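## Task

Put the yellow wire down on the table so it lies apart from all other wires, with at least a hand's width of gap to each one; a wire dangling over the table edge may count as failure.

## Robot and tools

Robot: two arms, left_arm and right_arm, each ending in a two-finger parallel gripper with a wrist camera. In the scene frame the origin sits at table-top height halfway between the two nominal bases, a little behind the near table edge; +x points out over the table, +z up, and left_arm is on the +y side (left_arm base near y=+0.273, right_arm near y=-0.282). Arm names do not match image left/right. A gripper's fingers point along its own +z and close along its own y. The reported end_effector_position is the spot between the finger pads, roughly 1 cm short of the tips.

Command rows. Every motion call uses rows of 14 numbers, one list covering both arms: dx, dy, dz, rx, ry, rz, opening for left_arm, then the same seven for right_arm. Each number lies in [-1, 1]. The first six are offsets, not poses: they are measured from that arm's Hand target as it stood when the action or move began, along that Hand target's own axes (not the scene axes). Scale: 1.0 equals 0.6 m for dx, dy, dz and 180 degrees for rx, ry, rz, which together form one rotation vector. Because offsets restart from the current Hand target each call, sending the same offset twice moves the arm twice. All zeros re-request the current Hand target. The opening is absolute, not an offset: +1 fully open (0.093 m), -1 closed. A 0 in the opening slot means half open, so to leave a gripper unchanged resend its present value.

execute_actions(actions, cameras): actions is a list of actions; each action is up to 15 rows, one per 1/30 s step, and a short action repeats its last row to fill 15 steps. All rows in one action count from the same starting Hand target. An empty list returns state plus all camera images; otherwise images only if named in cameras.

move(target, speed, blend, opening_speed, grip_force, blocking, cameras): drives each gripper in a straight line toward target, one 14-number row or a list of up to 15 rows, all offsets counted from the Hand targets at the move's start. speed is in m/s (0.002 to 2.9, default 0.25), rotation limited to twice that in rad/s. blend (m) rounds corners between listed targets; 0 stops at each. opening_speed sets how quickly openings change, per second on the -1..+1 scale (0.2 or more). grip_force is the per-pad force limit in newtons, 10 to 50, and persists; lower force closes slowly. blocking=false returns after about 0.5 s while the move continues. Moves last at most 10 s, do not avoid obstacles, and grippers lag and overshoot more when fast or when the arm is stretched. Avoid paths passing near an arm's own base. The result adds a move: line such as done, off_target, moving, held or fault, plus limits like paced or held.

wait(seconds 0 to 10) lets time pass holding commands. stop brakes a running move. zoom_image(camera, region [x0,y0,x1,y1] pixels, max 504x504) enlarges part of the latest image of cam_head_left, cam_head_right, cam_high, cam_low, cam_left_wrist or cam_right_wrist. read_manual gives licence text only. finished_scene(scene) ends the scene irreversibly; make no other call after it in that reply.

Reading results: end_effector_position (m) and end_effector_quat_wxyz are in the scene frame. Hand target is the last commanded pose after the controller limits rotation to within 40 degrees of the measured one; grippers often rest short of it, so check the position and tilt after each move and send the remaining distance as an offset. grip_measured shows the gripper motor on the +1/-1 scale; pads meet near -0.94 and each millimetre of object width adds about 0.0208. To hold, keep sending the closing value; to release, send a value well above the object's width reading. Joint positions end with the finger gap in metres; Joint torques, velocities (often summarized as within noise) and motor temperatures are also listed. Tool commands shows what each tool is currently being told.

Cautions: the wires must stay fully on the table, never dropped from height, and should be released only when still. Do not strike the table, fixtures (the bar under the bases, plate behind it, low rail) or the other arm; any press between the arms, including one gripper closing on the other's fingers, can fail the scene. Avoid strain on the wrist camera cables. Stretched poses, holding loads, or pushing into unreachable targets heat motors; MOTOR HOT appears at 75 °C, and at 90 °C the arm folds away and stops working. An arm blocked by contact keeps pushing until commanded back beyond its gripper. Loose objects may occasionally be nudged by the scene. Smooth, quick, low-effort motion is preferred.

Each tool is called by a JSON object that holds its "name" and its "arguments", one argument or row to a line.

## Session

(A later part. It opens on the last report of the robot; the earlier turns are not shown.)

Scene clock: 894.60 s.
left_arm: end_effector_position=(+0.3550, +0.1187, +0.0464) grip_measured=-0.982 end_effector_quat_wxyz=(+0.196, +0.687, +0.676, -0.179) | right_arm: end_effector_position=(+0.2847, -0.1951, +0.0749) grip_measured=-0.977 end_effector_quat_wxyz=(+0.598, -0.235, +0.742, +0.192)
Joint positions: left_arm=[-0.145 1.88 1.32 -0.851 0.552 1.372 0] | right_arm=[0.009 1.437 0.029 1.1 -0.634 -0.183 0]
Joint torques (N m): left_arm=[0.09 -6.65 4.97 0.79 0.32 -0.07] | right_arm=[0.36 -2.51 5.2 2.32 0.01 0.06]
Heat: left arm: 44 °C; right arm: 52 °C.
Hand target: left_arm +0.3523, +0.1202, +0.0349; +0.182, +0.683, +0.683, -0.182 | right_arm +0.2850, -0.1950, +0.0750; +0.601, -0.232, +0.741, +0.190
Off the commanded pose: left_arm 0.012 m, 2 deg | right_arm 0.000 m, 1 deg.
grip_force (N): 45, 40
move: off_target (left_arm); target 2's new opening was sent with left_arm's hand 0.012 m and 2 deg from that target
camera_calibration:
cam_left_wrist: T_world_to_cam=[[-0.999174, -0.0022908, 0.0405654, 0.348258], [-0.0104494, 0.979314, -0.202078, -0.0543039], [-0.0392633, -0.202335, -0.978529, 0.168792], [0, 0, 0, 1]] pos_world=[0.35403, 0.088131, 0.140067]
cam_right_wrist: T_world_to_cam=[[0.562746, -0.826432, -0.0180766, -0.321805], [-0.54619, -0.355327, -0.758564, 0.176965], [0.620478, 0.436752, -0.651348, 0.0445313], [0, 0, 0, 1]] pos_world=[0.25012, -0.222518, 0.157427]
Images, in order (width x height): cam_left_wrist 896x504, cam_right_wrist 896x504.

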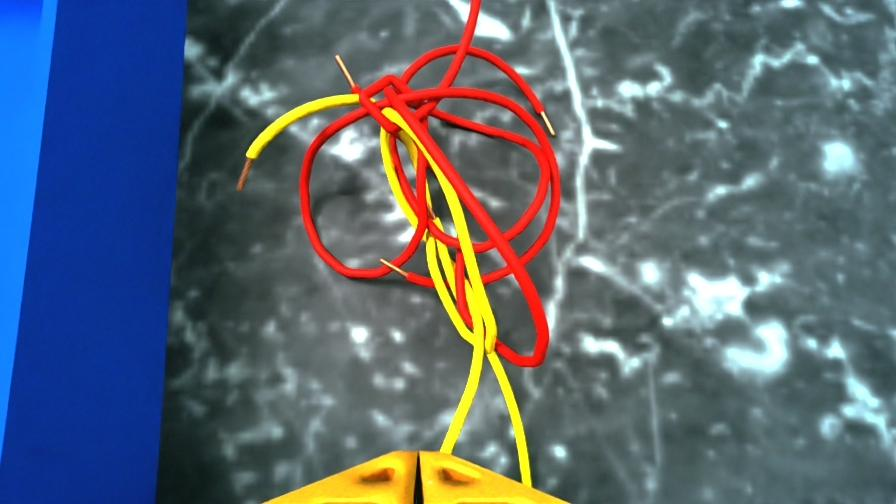

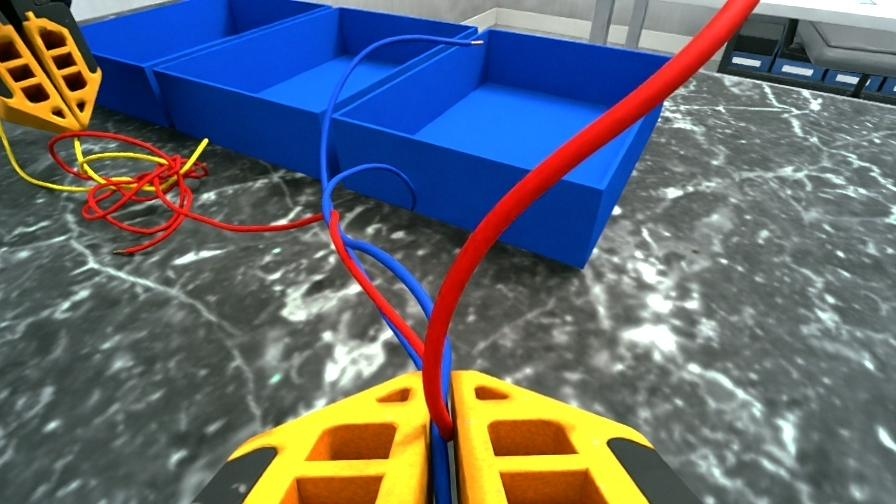

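{"name": "move", "arguments": {
  "target": [0.0111, -0.0047, 0.0309, 0, 0, 0, -0.65, 0, 0, 0, 0, 0, 0, -1.0],
  "speed": 0.05,
  "grip_force": [50, 40],
  "cameras": ["cam_left_wrist", "cam_right_wrist"]
}}

{"name": "zoom_image", "arguments": {
  "camera": "cam_right_wrist",
  "region": [0, 0, 240, 260]
}}

Scene clock: 940.03 s.
left_arm: end_effector_position=(+0.3531, +0.1149, +0.0280) grip_measured=-0.652 end_effector_quat_wxyz=(+0.198, +0.687, +0.675, -0.179) | right_arm: end_effector_position=(+0.2847, -0.1951, +0.0749) grip_measured=-0.977 end_effector_quat_wxyz=(+0.598, -0.235, +0.742, +0.192)
Joint positions: left_arm=[-0.157 1.899 1.267 -0.768 0.551 1.358 0.014] | right_arm=[0.009 1.437 0.029 1.1 -0.634 -0.183 0]
Joint torques (N m): left_arm=[0.1 -6.53 4.75 0.81 0.31 -0.08] | right_arm=[0.35 -2.51 5.19 2.32 0.01 0.06]
Heat: left arm: 43 °C; right arm: 52 °C.
Hand target: left_arm +0.3495, +0.1168, +0.0155; +0.182, +0.683, +0.683, -0.182 | right_arm +0.2850, -0.1950, +0.0750; +0.601, -0.232, +0.741, +0.190
Off the commanded pose: left_arm 0.013 m, 2 deg | right_arm 0.000 m, 1 deg.
grip_force (N): 50, 40
move: off_target (left_arm)
camera_calibration:
cam_left_wrist: T_world_to_cam=[[-0.999281, -0.00152905, 0.0378849, 0.347194], [-0.00922599, 0.978961, -0.20384, -0.0545846], [-0.0367761, -0.204043, -0.978271, 0.149294], [0, 0, 0, 1]] pos_world=[0.351931, 0.0844295, 0.12177]
cam_right_wrist: T_world_to_cam=[[0.562746, -0.826432, -0.0180766, -0.321805], [-0.54619, -0.355327, -0.758564, 0.176965], [0.620478, 0.436752, -0.651348, 0.0445313], [0, 0, 0, 1]] pos_world=[0.25012, -0.222518, 0.157427]
Images, in order (width x height): cam_left_wrist 896x504, cam_right_wrist 896x504.

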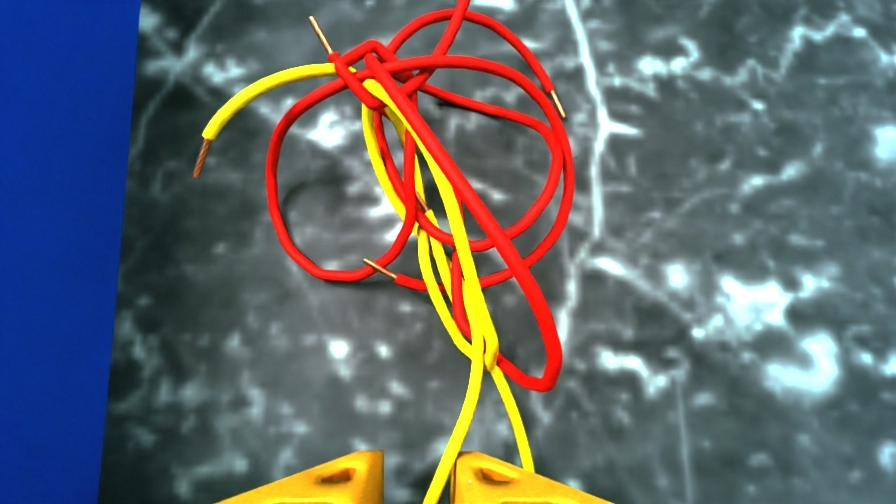

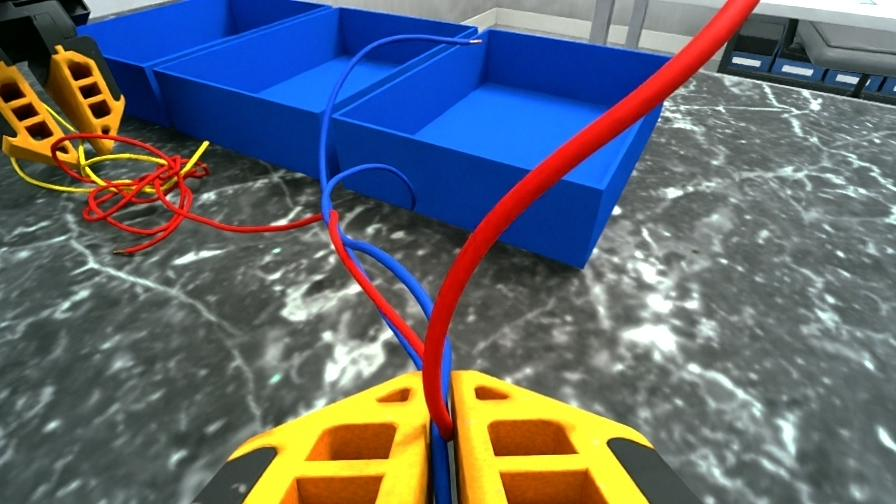

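Scaled by 1.938.

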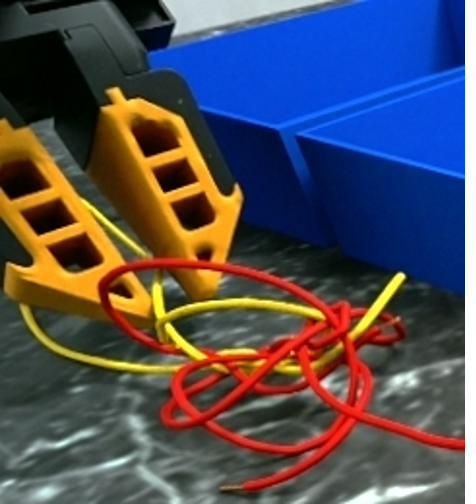

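{"name": "move", "arguments": {
  "target": [0, 0, 0, 0, 0, 0, -1.0, 0, 0, 0, 0, 0, 0, -1.0],
  "speed": 0.05,
  "grip_force": [45, 40],
  "cameras": ["cam_left_wrist", "cam_right_wrist"]
}}

{"name": "zoom_image", "arguments": {
  "camera": "cam_right_wrist",
  "region": [0, 0, 240, 260]
}}

Scene clock: 951.80 s.
left_arm: end_effector_position=(+0.3532, +0.1149, +0.0280) grip_measured=-0.978 end_effector_quat_wxyz=(+0.198, +0.687, +0.675, -0.179) | right_arm: end_effector_position=(+0.2847, -0.1951, +0.0749) grip_measured=-0.977 end_effector_quat_wxyz=(+0.598, -0.235, +0.742, +0.192)
Joint positions: left_arm=[-0.157 1.899 1.267 -0.768 0.551 1.358 0] | right_arm=[0.009 1.437 0.029 1.1 -0.634 -0.183 0]
Joint torques (N m): left_arm=[0.09 -6.53 4.75 0.81 0.31 -0.08] | right_arm=[0.35 -2.51 5.18 2.32 0.02 0.06]
Heat: left arm: 44 °C; right arm: 52 °C.
Hand target: left_arm +0.3495, +0.1168, +0.0155; +0.182, +0.683, +0.683, -0.182 | right_arm +0.2850, -0.1950, +0.0750; +0.601, -0.232, +0.741, +0.190
Off the commanded pose: left_arm 0.013 m, 2 deg | right_arm 0.000 m, 1 deg.
grip_force (N): 45, 40
move: off_target (left_arm)
camera_calibration:
cam_left_wrist: T_world_to_cam=[[-0.999292, -0.00158863, 0.0375914, 0.347239], [-0.00922807, 0.97894, -0.203939, -0.0545701], [-0.0364758, -0.204142, -0.978262, 0.149196], [0, 0, 0, 1]] pos_world=[0.351931, 0.0844295, 0.12177]
cam_right_wrist: T_world_to_cam=[[0.562746, -0.826432, -0.0180766, -0.321805], [-0.54619, -0.355327, -0.758564, 0.176965], [0.620478, 0.436752, -0.651348, 0.0445313], [0, 0, 0, 1]] pos_world=[0.25012, -0.222518, 0.157427]
Images, in order (width x height): cam_left_wrist 896x504, cam_right_wrist 896x504.

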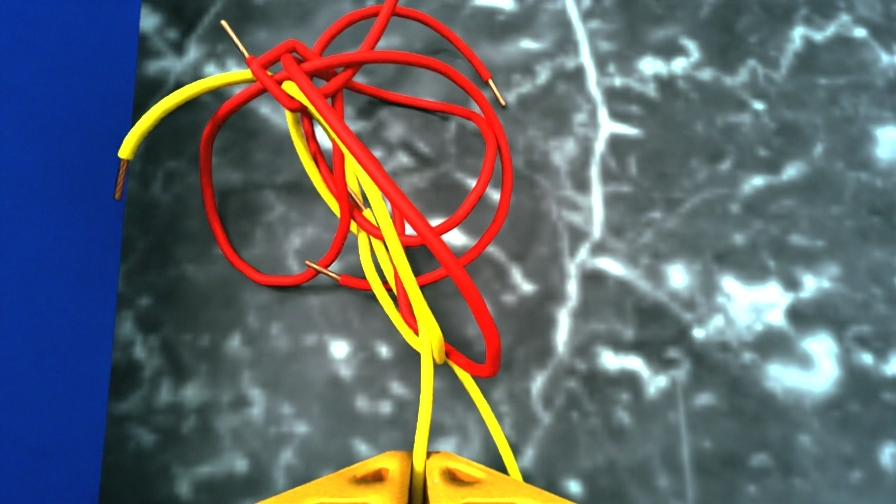

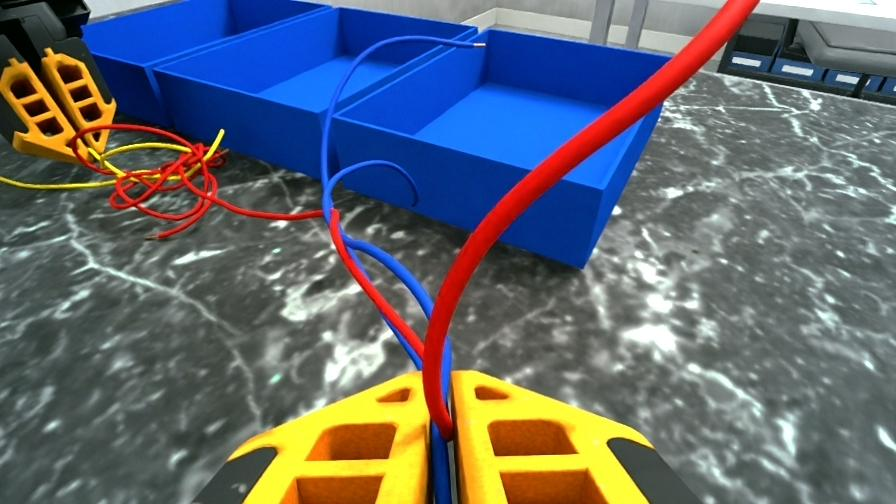

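Scaled by 1.938.

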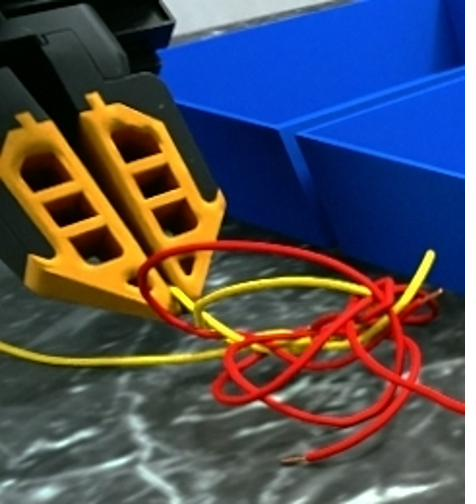

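{"name": "move", "arguments": {
  "target": [0.0719, 0, -0.1089, 0, 0, 0, -1.0, 0.0078, -0.0547, -0.0373, 0, 0, 0, -1.0],
  "speed": 0.08,
  "cameras": ["cam_left_wrist", "cam_right_wrist"]
}}

{"name": "zoom_image", "arguments": {
  "camera": "cam_left_wrist",
  "region": [200, 100, 600, 450]
}}

Scene clock: 975.90 s.
left_arm: end_effector_position=(+0.3354, +0.1544, +0.0508) grip_measured=-0.978 end_effector_quat_wxyz=(+0.199, +0.675, +0.667, -0.244) | right_arm: end_effector_position=(+0.2627, -0.2091, +0.0678) grip_measured=-0.977 end_effector_quat_wxyz=(+0.576, -0.255, +0.734, +0.255)
Joint positions: left_arm=[-0.005 1.899 1.32 -1.019 0.671 1.565 0] | right_arm=[-0.202 1.415 0.029 0.957 -0.959 -0.272 0]
Joint torques (N m): left_arm=[5.03 -9.58 7.3 0.33 -0.61 0.2] | right_arm=[-3.38 -5.14 8.24 1.91 0.67 -0.15]
Heat: left arm: 46 °C; right arm: 52 °C.
Hand target: left_arm +0.3495, +0.1868, +0.0507; +0.182, +0.683, +0.683, -0.182 | right_arm +0.2850, -0.2350, +0.0750; +0.601, -0.232, +0.741, +0.190
Off the commanded pose: left_arm 0.035 m, 8 deg | right_arm 0.035 m, 8 deg.
grip_force (N): 45, 40
move: off_target (left_arm, right_arm)
camera_calibration:
cam_left_wrist: T_world_to_cam=[[-0.991675, 0.0262182, 0.126069, 0.317304], [-0.0125972, 0.954602, -0.297617, -0.079105], [-0.128149, -0.296728, -0.946325, 0.222321], [0, 0, 0, 1]] pos_world=[0.342156, 0.133164, 0.146843]
cam_right_wrist: T_world_to_cam=[[0.652656, -0.751637, -0.095296, -0.323767], [-0.53787, -0.371067, -0.756971, 0.149035], [0.533607, 0.545299, -0.646462, 0.104868], [0, 0, 0, 1]] pos_world=[0.235512, -0.245238, 0.149755]
Images, in order (width x height): cam_left_wrist 896x504, cam_right_wrist 896x504.

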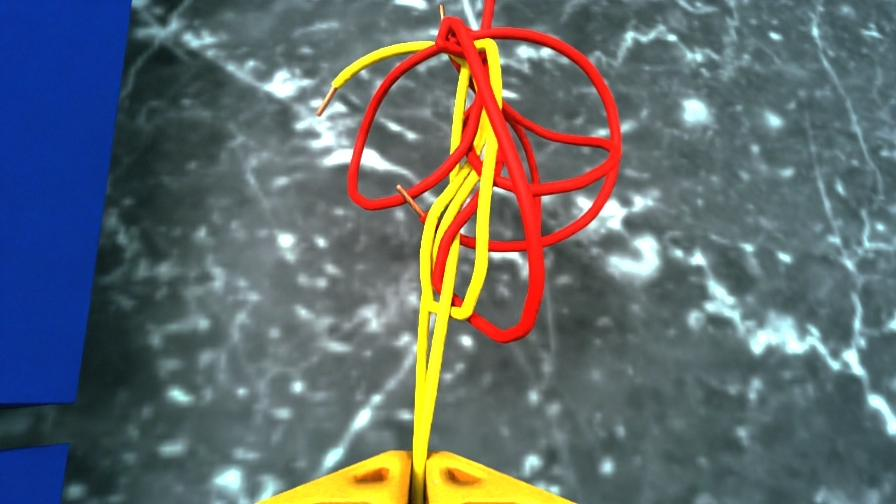

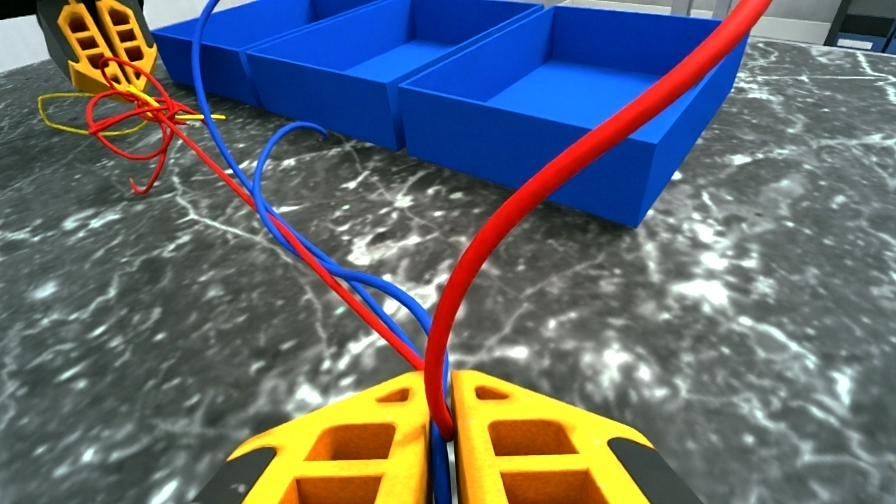

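Scaled by 1.260.

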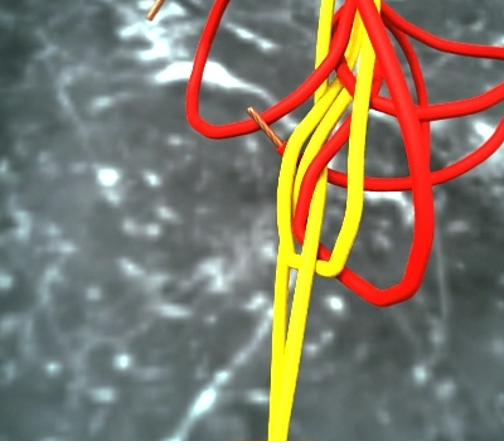

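{"name": "zoom_image", "arguments": {
  "camera": "cam_left_wrist",
  "region": [400, 0, 560, 180]
}}

{"name": "zoom_image", "arguments": {
  "camera": "cam_left_wrist",
  "region": [390, 150, 560, 350]
}}

Scaled by 2.800.

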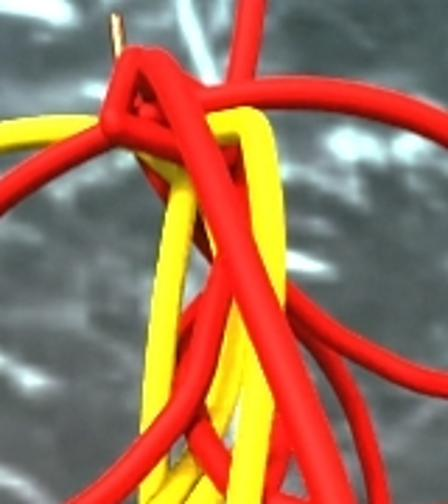

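Scaled by 2.520.

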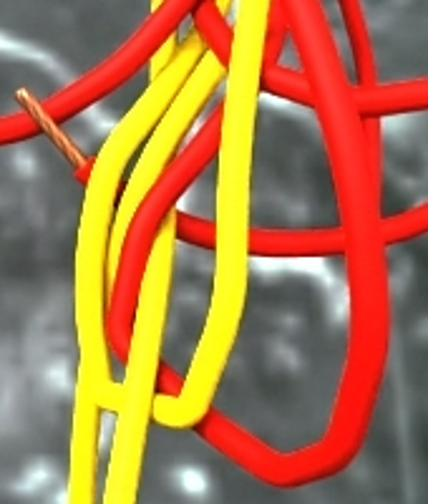

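{"name": "move", "arguments": {
  "target": [
    [-0.04, 0, 0.085, 0, 0, 0, -1.0, -0.0078, 0.0547, 0.0373, 0, 0, 0, -1.0],
    [-0.04, 0, 0.085, 0, 0, 0, -0.55, -0.0078, 0.0547, 0.0373, 0, 0, 0, -1.0],
    [-0.07, 0, -0.01, 0, 0, 0, -0.55, -0.0078, 0.0547, 0.0373, 0, 0, 0, -1.0]
  ],
  "speed": 0.1,
  "cameras": ["cam_left_wrist", "cam_right_wrist"]
}}

{"name": "zoom_image", "arguments": {
  "camera": "cam_left_wrist",
  "region": [300, 100, 620, 420]
}}

Scene clock: 1091.07 s.
left_arm: end_effector_position=(+0.3461, +0.1495, +0.0630) grip_measured=-0.552 end_effector_quat_wxyz=(+0.172, +0.676, +0.688, -0.198) | right_arm: end_effector_position=(+0.2848, -0.1956, +0.0747) grip_measured=-0.977 end_effector_quat_wxyz=(+0.598, -0.234, +0.742, +0.192)
Joint positions: left_arm=[-0.06 1.874 1.383 -1.032 0.56 1.456 0.019] | right_arm=[0.007 1.438 0.029 1.1 -0.634 -0.183 0]
Joint torques (N m): left_arm=[1.16 -10.51 7.23 0.22 0.34 0.24] | right_arm=[0.51 -2.58 5.18 2.31 0.02 0.07]
Motor temperatures (°C): left_arm=[24 57 37 27 23 21 22] | right_arm=[26 27 30 46 23 21 24]
Heat: left arm: 57 °C; right arm: 46 °C.
Hand target: left_arm +0.3496, +0.1534, +0.0769; +0.183, +0.683, +0.683, -0.182 | right_arm +0.2850, -0.1950, +0.0750; +0.601, -0.232, +0.741, +0.190
Off the commanded pose: left_arm 0.015 m, 2 deg | right_arm 0.001 m, 1 deg.
grip_force (N): 45, 40
move: off_target (left_arm); target 2's new opening was sent with left_arm's hand 0.011 m and 2 deg from that target
camera_calibration:
cam_left_wrist: T_world_to_cam=[[-0.99402, -0.0183946, 0.107639, 0.335144], [-0.0389396, 0.980619, -0.192018, -0.0721321], [-0.102021, -0.195061, -0.975471, 0.211442], [0, 0, 0, 1]] pos_world=[0.351903, 0.118143, 0.15633]
cam_right_wrist: T_world_to_cam=[[0.561543, -0.827238, -0.01863, -0.322069], [-0.547287, -0.354433, -0.758191, 0.177106], [0.620601, 0.435953, -0.651766, 0.0444141], [0, 0, 0, 1]] pos_world=[0.25022, -0.223018, 0.157228]
Images, in order (width x height): cam_left_wrist 896x504, cam_right_wrist 896x504.

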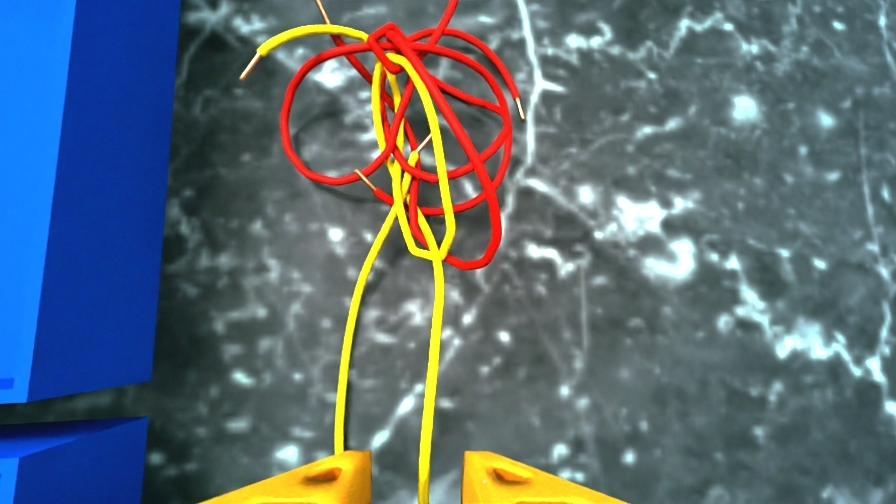

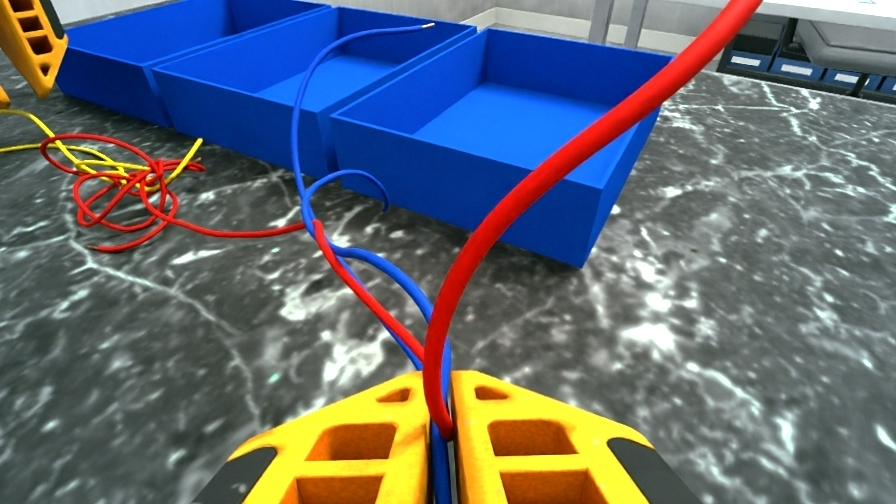

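Scaled by 1.575.

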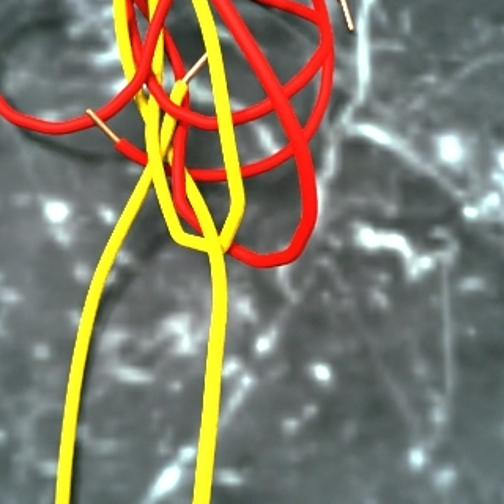

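{"name": "move", "arguments": {
  "target": [
    [-0.0115, 0.0215, -0.0087, 0, 0, 0, -0.6, 0, 0, 0, 0, 0, 0, -1.0],
    [0.0468, 0.0215, 0.1057, 0, 0, 0, -0.6, 0, 0, 0, 0, 0, 0, -1.0]
  ],
  "speed": [0.1, 0.06],
  "cameras": ["cam_left_wrist", "cam_right_wrist"]
}}

{"name": "zoom_image", "arguments": {
  "camera": "cam_right_wrist",
  "region": [0, 0, 240, 260]
}}

Scene clock: 1149.07 s.
left_arm: end_effector_position=(+0.3662, +0.1446, +0.0204) grip_measured=-0.598 end_effector_quat_wxyz=(+0.197, +0.687, +0.677, -0.178) | right_arm: end_effector_position=(+0.2849, -0.1957, +0.0747) grip_measured=-0.977 end_effector_quat_wxyz=(+0.598, -0.234, +0.742, +0.192)
Joint positions: left_arm=[-0.071 1.953 1.311 -0.81 0.56 1.456 0.016] | right_arm=[0.007 1.438 0.029 1.1 -0.634 -0.183 0]
Joint torques (N m): left_arm=[0.09 -6.8 4.67 0.7 0.32 -0.05] | right_arm=[0.5 -2.58 5.18 2.32 0.01 0.07]
Heat: left arm: 54 °C; right arm: 50 °C.
Hand target: left_arm +0.3624, +0.1460, +0.0079; +0.182, +0.683, +0.683, -0.182 | right_arm +0.2850, -0.1950, +0.0750; +0.601, -0.232, +0.741, +0.190
Off the commanded pose: left_arm 0.013 m, 2 deg | right_arm 0.001 m, 1 deg.
grip_force (N): 45, 40
move: off_target (left_arm)
camera_calibration:
cam_left_wrist: T_world_to_cam=[[-0.999279, -0.00442768, 0.0377135, 0.360973], [-0.0119238, 0.979531, -0.20094, -0.0842293], [-0.0360519, -0.201245, -0.978877, 0.147726], [0, 0, 0, 1]] pos_world=[0.365034, 0.113833, 0.114067]
cam_right_wrist: T_world_to_cam=[[0.561201, -0.82747, -0.0186371, -0.322089], [-0.547521, -0.354261, -0.758103, 0.177244], [0.620705, 0.435652, -0.651868, 0.0442753], [0, 0, 0, 1]] pos_world=[0.25032, -0.223017, 0.157228]
Images, in order (width x height): cam_left_wrist 896x504, cam_right_wrist 896x504.

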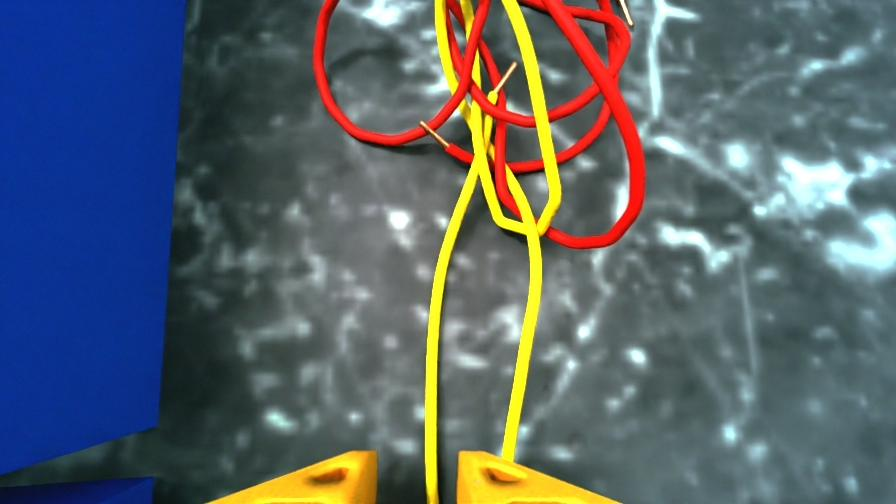

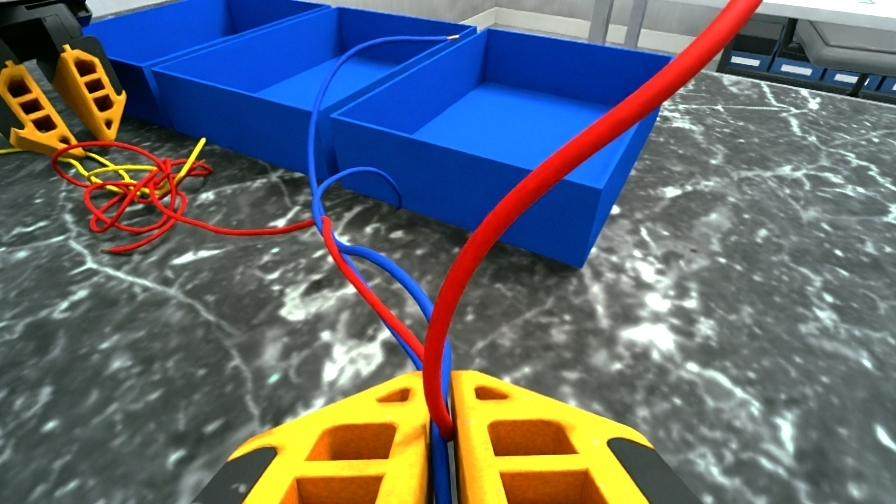

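Scaled by 1.938.

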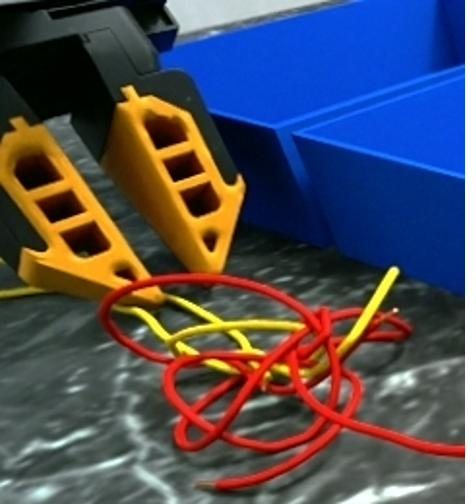

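{"name": "move", "arguments": {
  "target": [
    [0, 0, 0, 0, 0, 0, -1.0, 0, 0, 0, 0, 0, 0, -1.0],
    [0.0642, 0, -0.089, 0, 0, 0, -1.0, 0, 0, 0, 0, 0, 0, -1.0]
  ],
  "speed": 0.08,
  "cameras": ["cam_left_wrist", "cam_right_wrist"]
}}

{"name": "zoom_image", "arguments": {
  "camera": "cam_left_wrist",
  "region": [300, 0, 660, 360]
}}

Scene clock: 1170.80 s.
left_arm: end_effector_position=(+0.3599, +0.2031, +0.0334) grip_measured=-0.979 end_effector_quat_wxyz=(+0.184, +0.679, +0.686, -0.184) | right_arm: end_effector_position=(+0.2848, -0.1954, +0.0748) grip_measured=-0.977 end_effector_quat_wxyz=(+0.598, -0.235, +0.742, +0.192)
Joint positions: left_arm=[0.09 1.953 1.364 -0.989 0.56 1.628 0] | right_arm=[0.008 1.438 0.029 1.101 -0.633 -0.183 0]
Joint torques (N m): left_arm=[0.95 -7.92 7.16 0.1 0.39 0.26] | right_arm=[0.42 -2.59 5.18 2.32 0.01 0.06]
Motor temperatures (°C): left_arm=[23 52 37 27 22 21 22] | right_arm=[25 26 27 51 22 21 24]
Heat: left arm: 52 °C; right arm: 51 °C.
Hand target: left_arm +0.3624, +0.2061, +0.0350; +0.183, +0.683, +0.683, -0.182 | right_arm +0.2850, -0.1950, +0.0751; +0.601, -0.232, +0.741, +0.190
Off the commanded pose: left_arm 0.004 m, 1 deg | right_arm 0.001 m, 1 deg.
grip_force (N): 45, 40
move: done
camera_calibration:
cam_left_wrist: T_world_to_cam=[[-0.997236, -0.0208873, 0.0713069, 0.355971], [-0.0342081, 0.980983, -0.191054, -0.131572], [-0.0659603, -0.192965, -0.978986, 0.181068], [0, 0, 0, 1]] pos_world=[0.362429, 0.171446, 0.126743]
cam_right_wrist: T_world_to_cam=[[0.561869, -0.827026, -0.0182294, -0.321915], [-0.546871, -0.354821, -0.75831, 0.177116], [0.620674, 0.43604, -0.651639, 0.0443299], [0, 0, 0, 1]] pos_world=[0.250219, -0.222717, 0.157328]
Images, in order (width x height): cam_left_wrist 896x504, cam_right_wrist 896x504.

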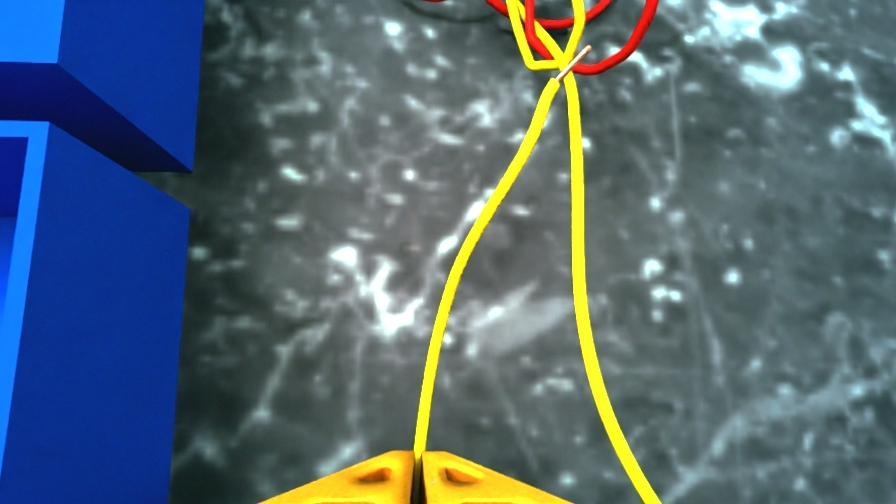

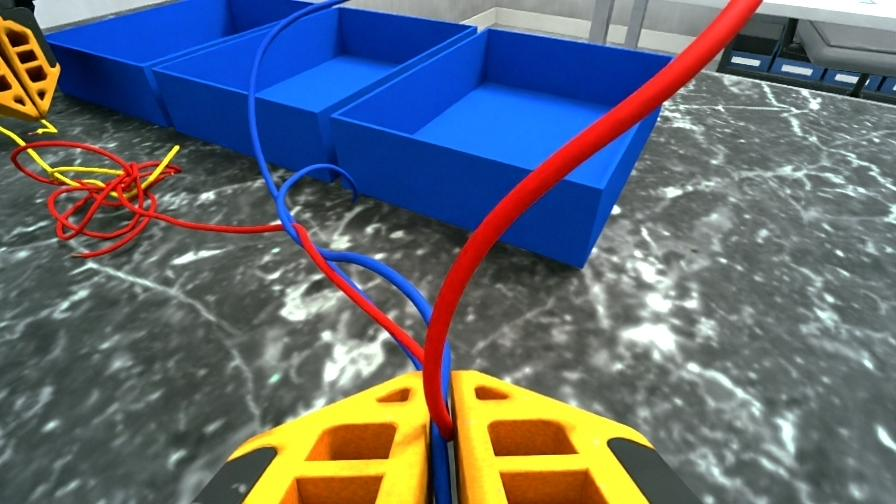

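Scaled by 1.400.

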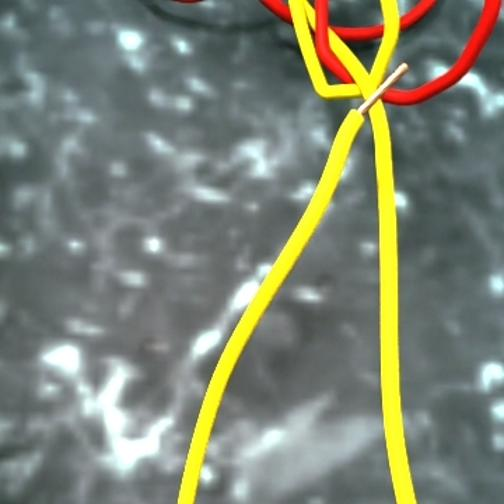

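{"name": "move", "arguments": {
  "target": [
    [0, 0, 0, 0, 0, 0, -0.6, 0, 0, 0, 0, 0, 0, -1.0],
    [-0.0417, 0, -0.0722, 0, 0, 0, -0.6, 0, 0, 0, 0, 0, 0, -1.0],
    [-0.1927, -0.034, -0.0138, 0, 0, 0, -0.6, 0, 0, 0, 0, 0, 0, -1.0]
  ],
  "speed": 0.15,
  "blend": [0, 0.02, 0],
  "cameras": ["cam_left_wrist"]
}}

{"name": "zoom_image", "arguments": {
  "camera": "cam_left_wrist",
  "region": [320, 130, 560, 370]
}}

Scene clock: 1243.20 s.
left_arm: end_effector_position=(+0.3429, +0.1067, +0.0919) grip_measured=-0.602 end_effector_quat_wxyz=(+0.175, +0.685, +0.680, -0.196) | right_arm: end_effector_position=(+0.2848, -0.1954, +0.0748) grip_measured=-0.977 end_effector_quat_wxyz=(+0.598, -0.235, +0.742, +0.192)
Joint positions: left_arm=[-0.18 1.84 1.459 -1.067 0.55 1.338 0.016] | right_arm=[0.008 1.438 0.029 1.101 -0.633 -0.183 0]
Joint torques (N m): left_arm=[0.64 -10.96 4.89 0.71 0.29 -0.1] | right_arm=[0.42 -2.59 5.18 2.32 0.01 0.07]
Heat: left arm: 52 °C; right arm: 52 °C.
Hand target: left_arm +0.3420, +0.1099, +0.0998; +0.182, +0.683, +0.683, -0.182 | right_arm +0.2850, -0.1950, +0.0751; +0.601, -0.232, +0.741, +0.190
Off the commanded pose: left_arm 0.009 m, 2 deg | right_arm 0.001 m, 1 deg.
grip_force (N): 45, 40
move: done
camera_calibration:
cam_left_wrist: T_world_to_cam=[[-0.995455, 0.00218549, 0.0952075, 0.327512], [-0.016361, 0.980948, -0.193582, -0.0323649], [-0.0938167, -0.19426, -0.976454, 0.228053], [0, 0, 0, 1]] pos_world=[0.346889, 0.075334, 0.185236]
Images, in order (width x height): cam_left_wrist 896x504.

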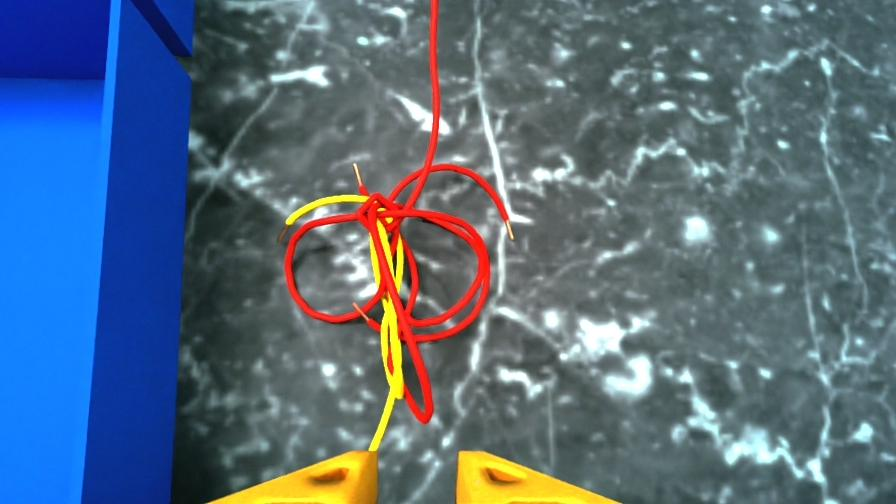

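Scaled by 2.100.

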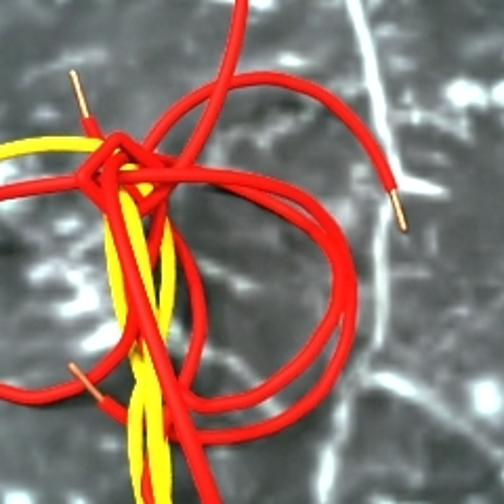

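{"name": "zoom_image", "arguments": {
  "camera": "cam_left_wrist",
  "region": [350, 180, 440, 290]
}}

{"name": "zoom_image", "arguments": {
  "camera": "cam_left_wrist",
  "region": [350, 280, 450, 430]
}}

Scaled by 4.582.

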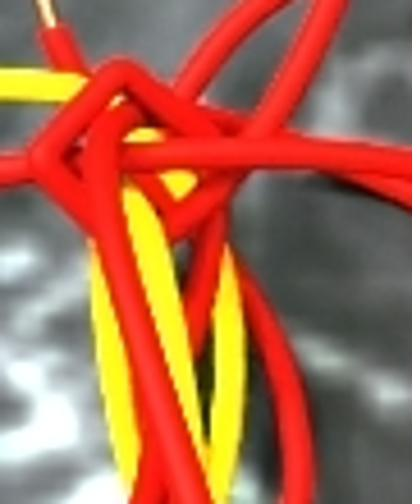

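Scaled by 3.360.

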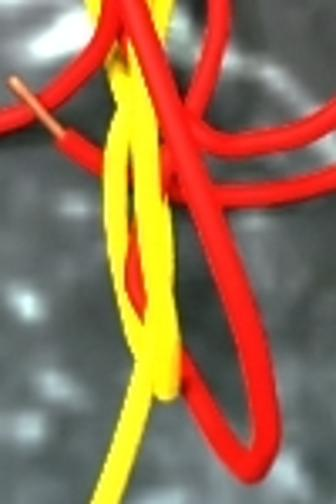

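{"name": "zoom_image", "arguments": {
  "camera": "cam_left_wrist",
  "region": [362, 270, 422, 340]
}}

{"name": "zoom_image", "arguments": {
  "camera": "cam_left_wrist",
  "region": [355, 190, 415, 250]
}}

{"name": "zoom_image", "arguments": {
  "camera": "cam_left_wrist",
  "region": [370, 340, 430, 425]
}}

Scaled by 7.200.

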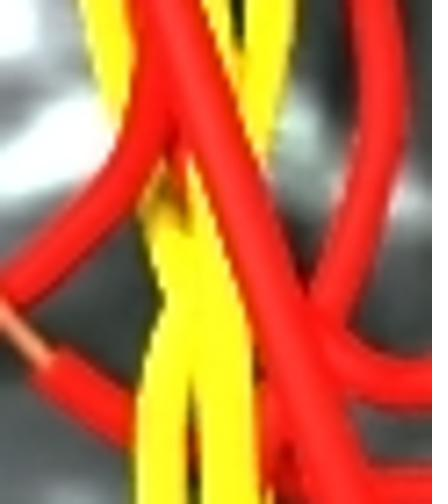

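Scaled by 8.400.

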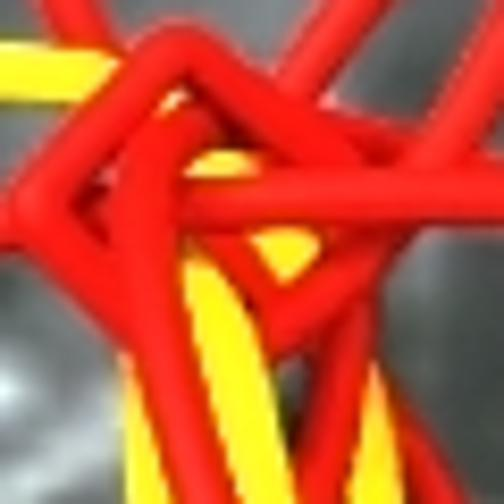

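Scaled by 5.929.

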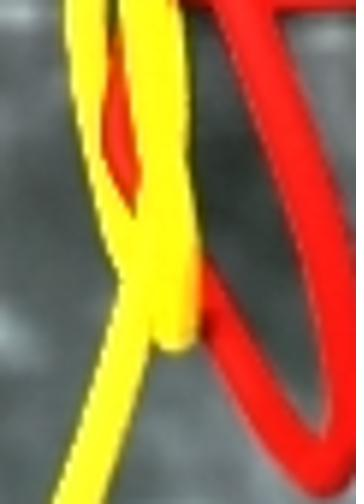

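{"name": "move", "arguments": {
  "target": [
    [0.0831, -0.0125, 0.1335, 0, 0, 0, -0.6, 0, 0, 0, 0, 0, 0, -1.0],
    [0.0831, -0.0125, 0.1335, 0, 0, 0, -1.0, 0, 0, 0, 0, 0, 0, -1.0]
  ],
  "speed": 0.08,
  "cameras": ["cam_left_wrist", "cam_right_wrist"]
}}

Scene clock: 1544.33 s.
left_arm: end_effector_position=(+0.3389, +0.1096, +0.0190) grip_measured=-0.982 end_effector_quat_wxyz=(+0.200, +0.689, +0.674, -0.179) | right_arm: end_effector_position=(+0.2848, -0.1954, +0.0748) grip_measured=-0.977 end_effector_quat_wxyz=(+0.598, -0.235, +0.742, +0.192)
Joint positions: left_arm=[-0.181 1.864 1.179 -0.698 0.549 1.335 0] | right_arm=[0.008 1.438 0.029 1.101 -0.633 -0.183 0]
Joint torques (N m): left_arm=[0.46 -6.04 4.45 0.85 0.3 -0.08] | right_arm=[0.42 -2.58 5.18 2.32 0 0.07]
Motor temperatures (°C): left_arm=[23 65 33 27 22 21 21] | right_arm=[25 25 26 53 22 21 24]
Heat: left arm: 65 °C; right arm: 53 °C.
Hand target: left_arm +0.3345, +0.1132, +0.0055; +0.182, +0.683, +0.683, -0.182 | right_arm +0.2850, -0.1950, +0.0751; +0.601, -0.232, +0.741, +0.190
Off the commanded pose: left_arm 0.015 m, 2 deg | right_arm 0.001 m, 1 deg.
grip_force (N): 45, 40
move: off_target (left_arm); target 2's new opening was sent with left_arm's hand 0.015 m and 2 deg from that target
camera_calibration:
cam_left_wrist: T_world_to_cam=[[-0.99942, 0.00225287, 0.03398, 0.33292], [-0.00479806, 0.978541, -0.205998, -0.0527549], [-0.0337149, -0.206041, -0.977962, 0.138097], [0, 0, 0, 1]] pos_world=[0.33713, 0.0793266, 0.112874]
cam_right_wrist: T_world_to_cam=[[0.561869, -0.827026, -0.0182294, -0.321915], [-0.546871, -0.354821, -0.75831, 0.177116], [0.620674, 0.43604, -0.651639, 0.0443299], [0, 0, 0, 1]] pos_world=[0.250219, -0.222717, 0.157328]
Images, in order (width x height): cam_left_wrist 896x504, cam_right_wrist 896x504.

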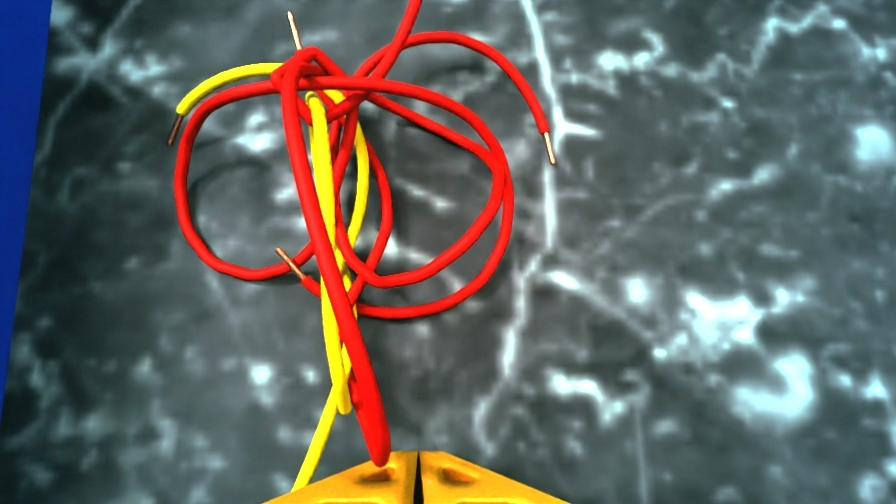

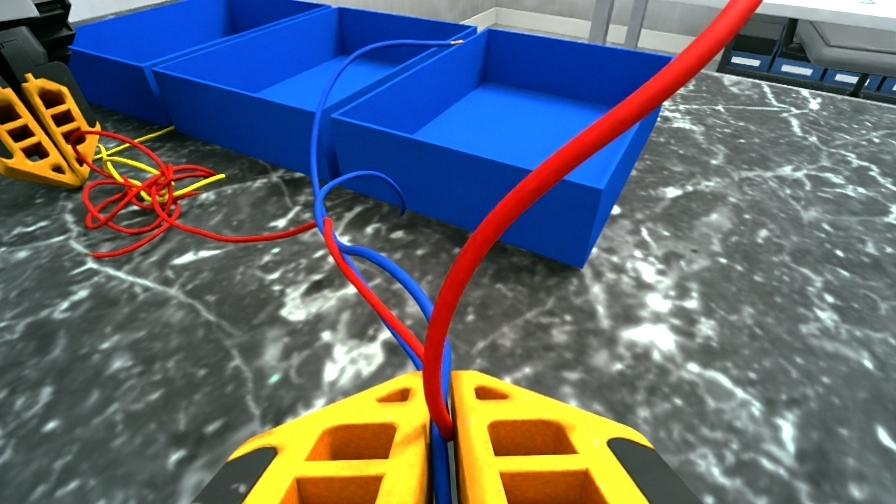

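{"name": "move", "arguments": {
  "target": [
    [-0.0788, 0, -0.1364, 0, 0, 0, -1.0, 0, 0, 0, 0, 0, 0, -1.0],
    [-0.129, 0.0708, -0.0593, -0.1306, 0.1306, -0.4875, -0.65, 0, 0, 0, 0, 0, 0, -1.0]
  ],
  "speed": [0.12, 0.35],
  "blend": [0.02, 0],
  "cameras": ["cam_left_wrist", "cam_right_wrist"]
}}

Scene clock: 1682.00 s.
left_arm: end_effector_position=(+0.3762, +0.0624, +0.0808) grip_measured=-0.652 end_effector_quat_wxyz=(+0.008, +0.006, +1.000, -0.012) | right_arm: end_effector_position=(+0.2848, -0.1954, +0.0748) grip_measured=-0.977 end_effector_quat_wxyz=(+0.598, -0.235, +0.742, +0.192)
Joint positions: left_arm=[-0.465 2.129 1.937 -1.315 0.029 -0.485 0.014] | right_arm=[0.008 1.438 0.029 1.101 -0.633 -0.183 0]
Joint torques (N m): left_arm=[0.16 -8.09 7.82 0.31 -0.13 -0.1] | right_arm=[0.42 -2.58 5.18 2.32 0.01 0.07]
Motor temperatures (°C): left_arm=[23 57 32 28 22 21 22] | right_arm=[25 25 26 53 22 21 24]
Heat: left arm: 57 °C; right arm: 53 °C.
Hand target: left_arm +0.3770, +0.0640, +0.0750; +0.000, +0.000, +1.000, +0.001 | right_arm +0.2850, -0.1950, +0.0751; +0.601, -0.232, +0.741, +0.190
Off the commanded pose: left_arm 0.006 m, 2 deg | right_arm 0.001 m, 1 deg.
grip_force (N): 45, 40
move: done
camera_calibration:
cam_left_wrist: T_world_to_cam=[[0.0311588, -0.996485, 0.077767, 0.0393402], [-0.949726, -0.00526668, 0.313039, 0.381202], [-0.311529, -0.0836113, -0.946551, 0.284392], [0, 0, 0, 1]] pos_world=[0.449408, 0.064988, 0.146801]
cam_right_wrist: T_world_to_cam=[[0.561869, -0.827026, -0.0182294, -0.321915], [-0.546871, -0.354821, -0.75831, 0.177116], [0.620674, 0.43604, -0.651639, 0.0443299], [0, 0, 0, 1]] pos_world=[0.250219, -0.222717, 0.157328]
Images, in order (width x height): cam_left_wrist 896x504, cam_right_wrist 896x504.

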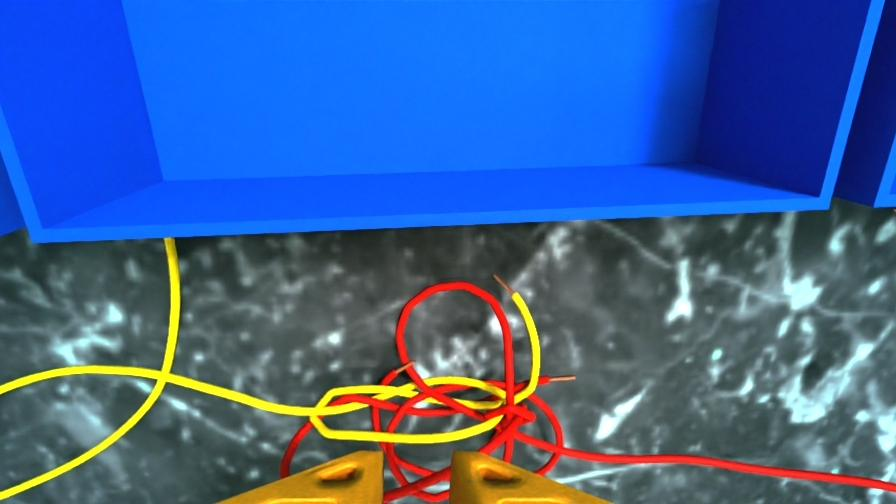

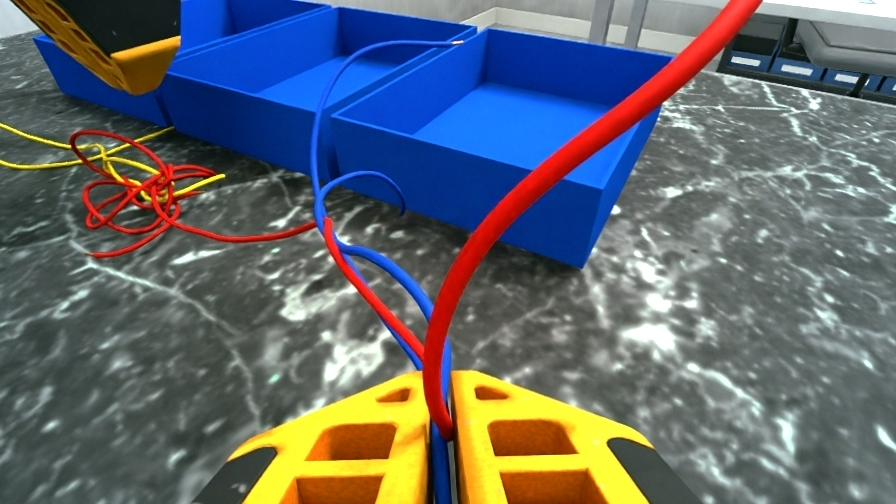

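{"name": "zoom_image", "arguments": {
  "camera": "cam_left_wrist",
  "region": [280, 270, 580, 500]
}}

{"name": "zoom_image", "arguments": {
  "camera": "cam_left_wrist",
  "region": [440, 350, 560, 460]
}}

{"name": "zoom_image", "arguments": {
  "camera": "cam_left_wrist",
  "region": [300, 360, 430, 460]
}}

Scaled by 1.680.

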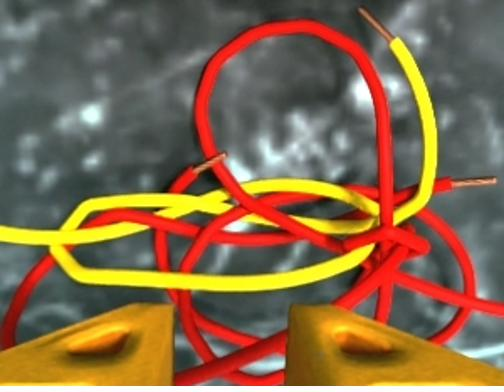

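Scaled by 4.200.

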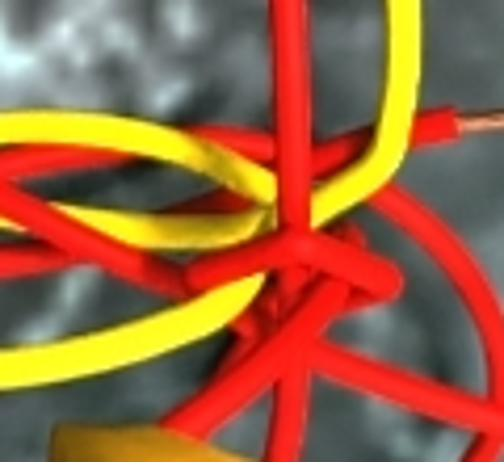

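Scaled by 3.877.

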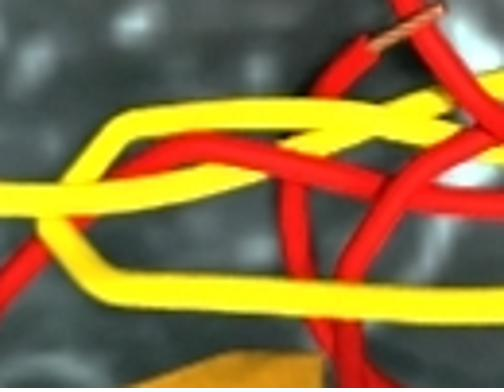

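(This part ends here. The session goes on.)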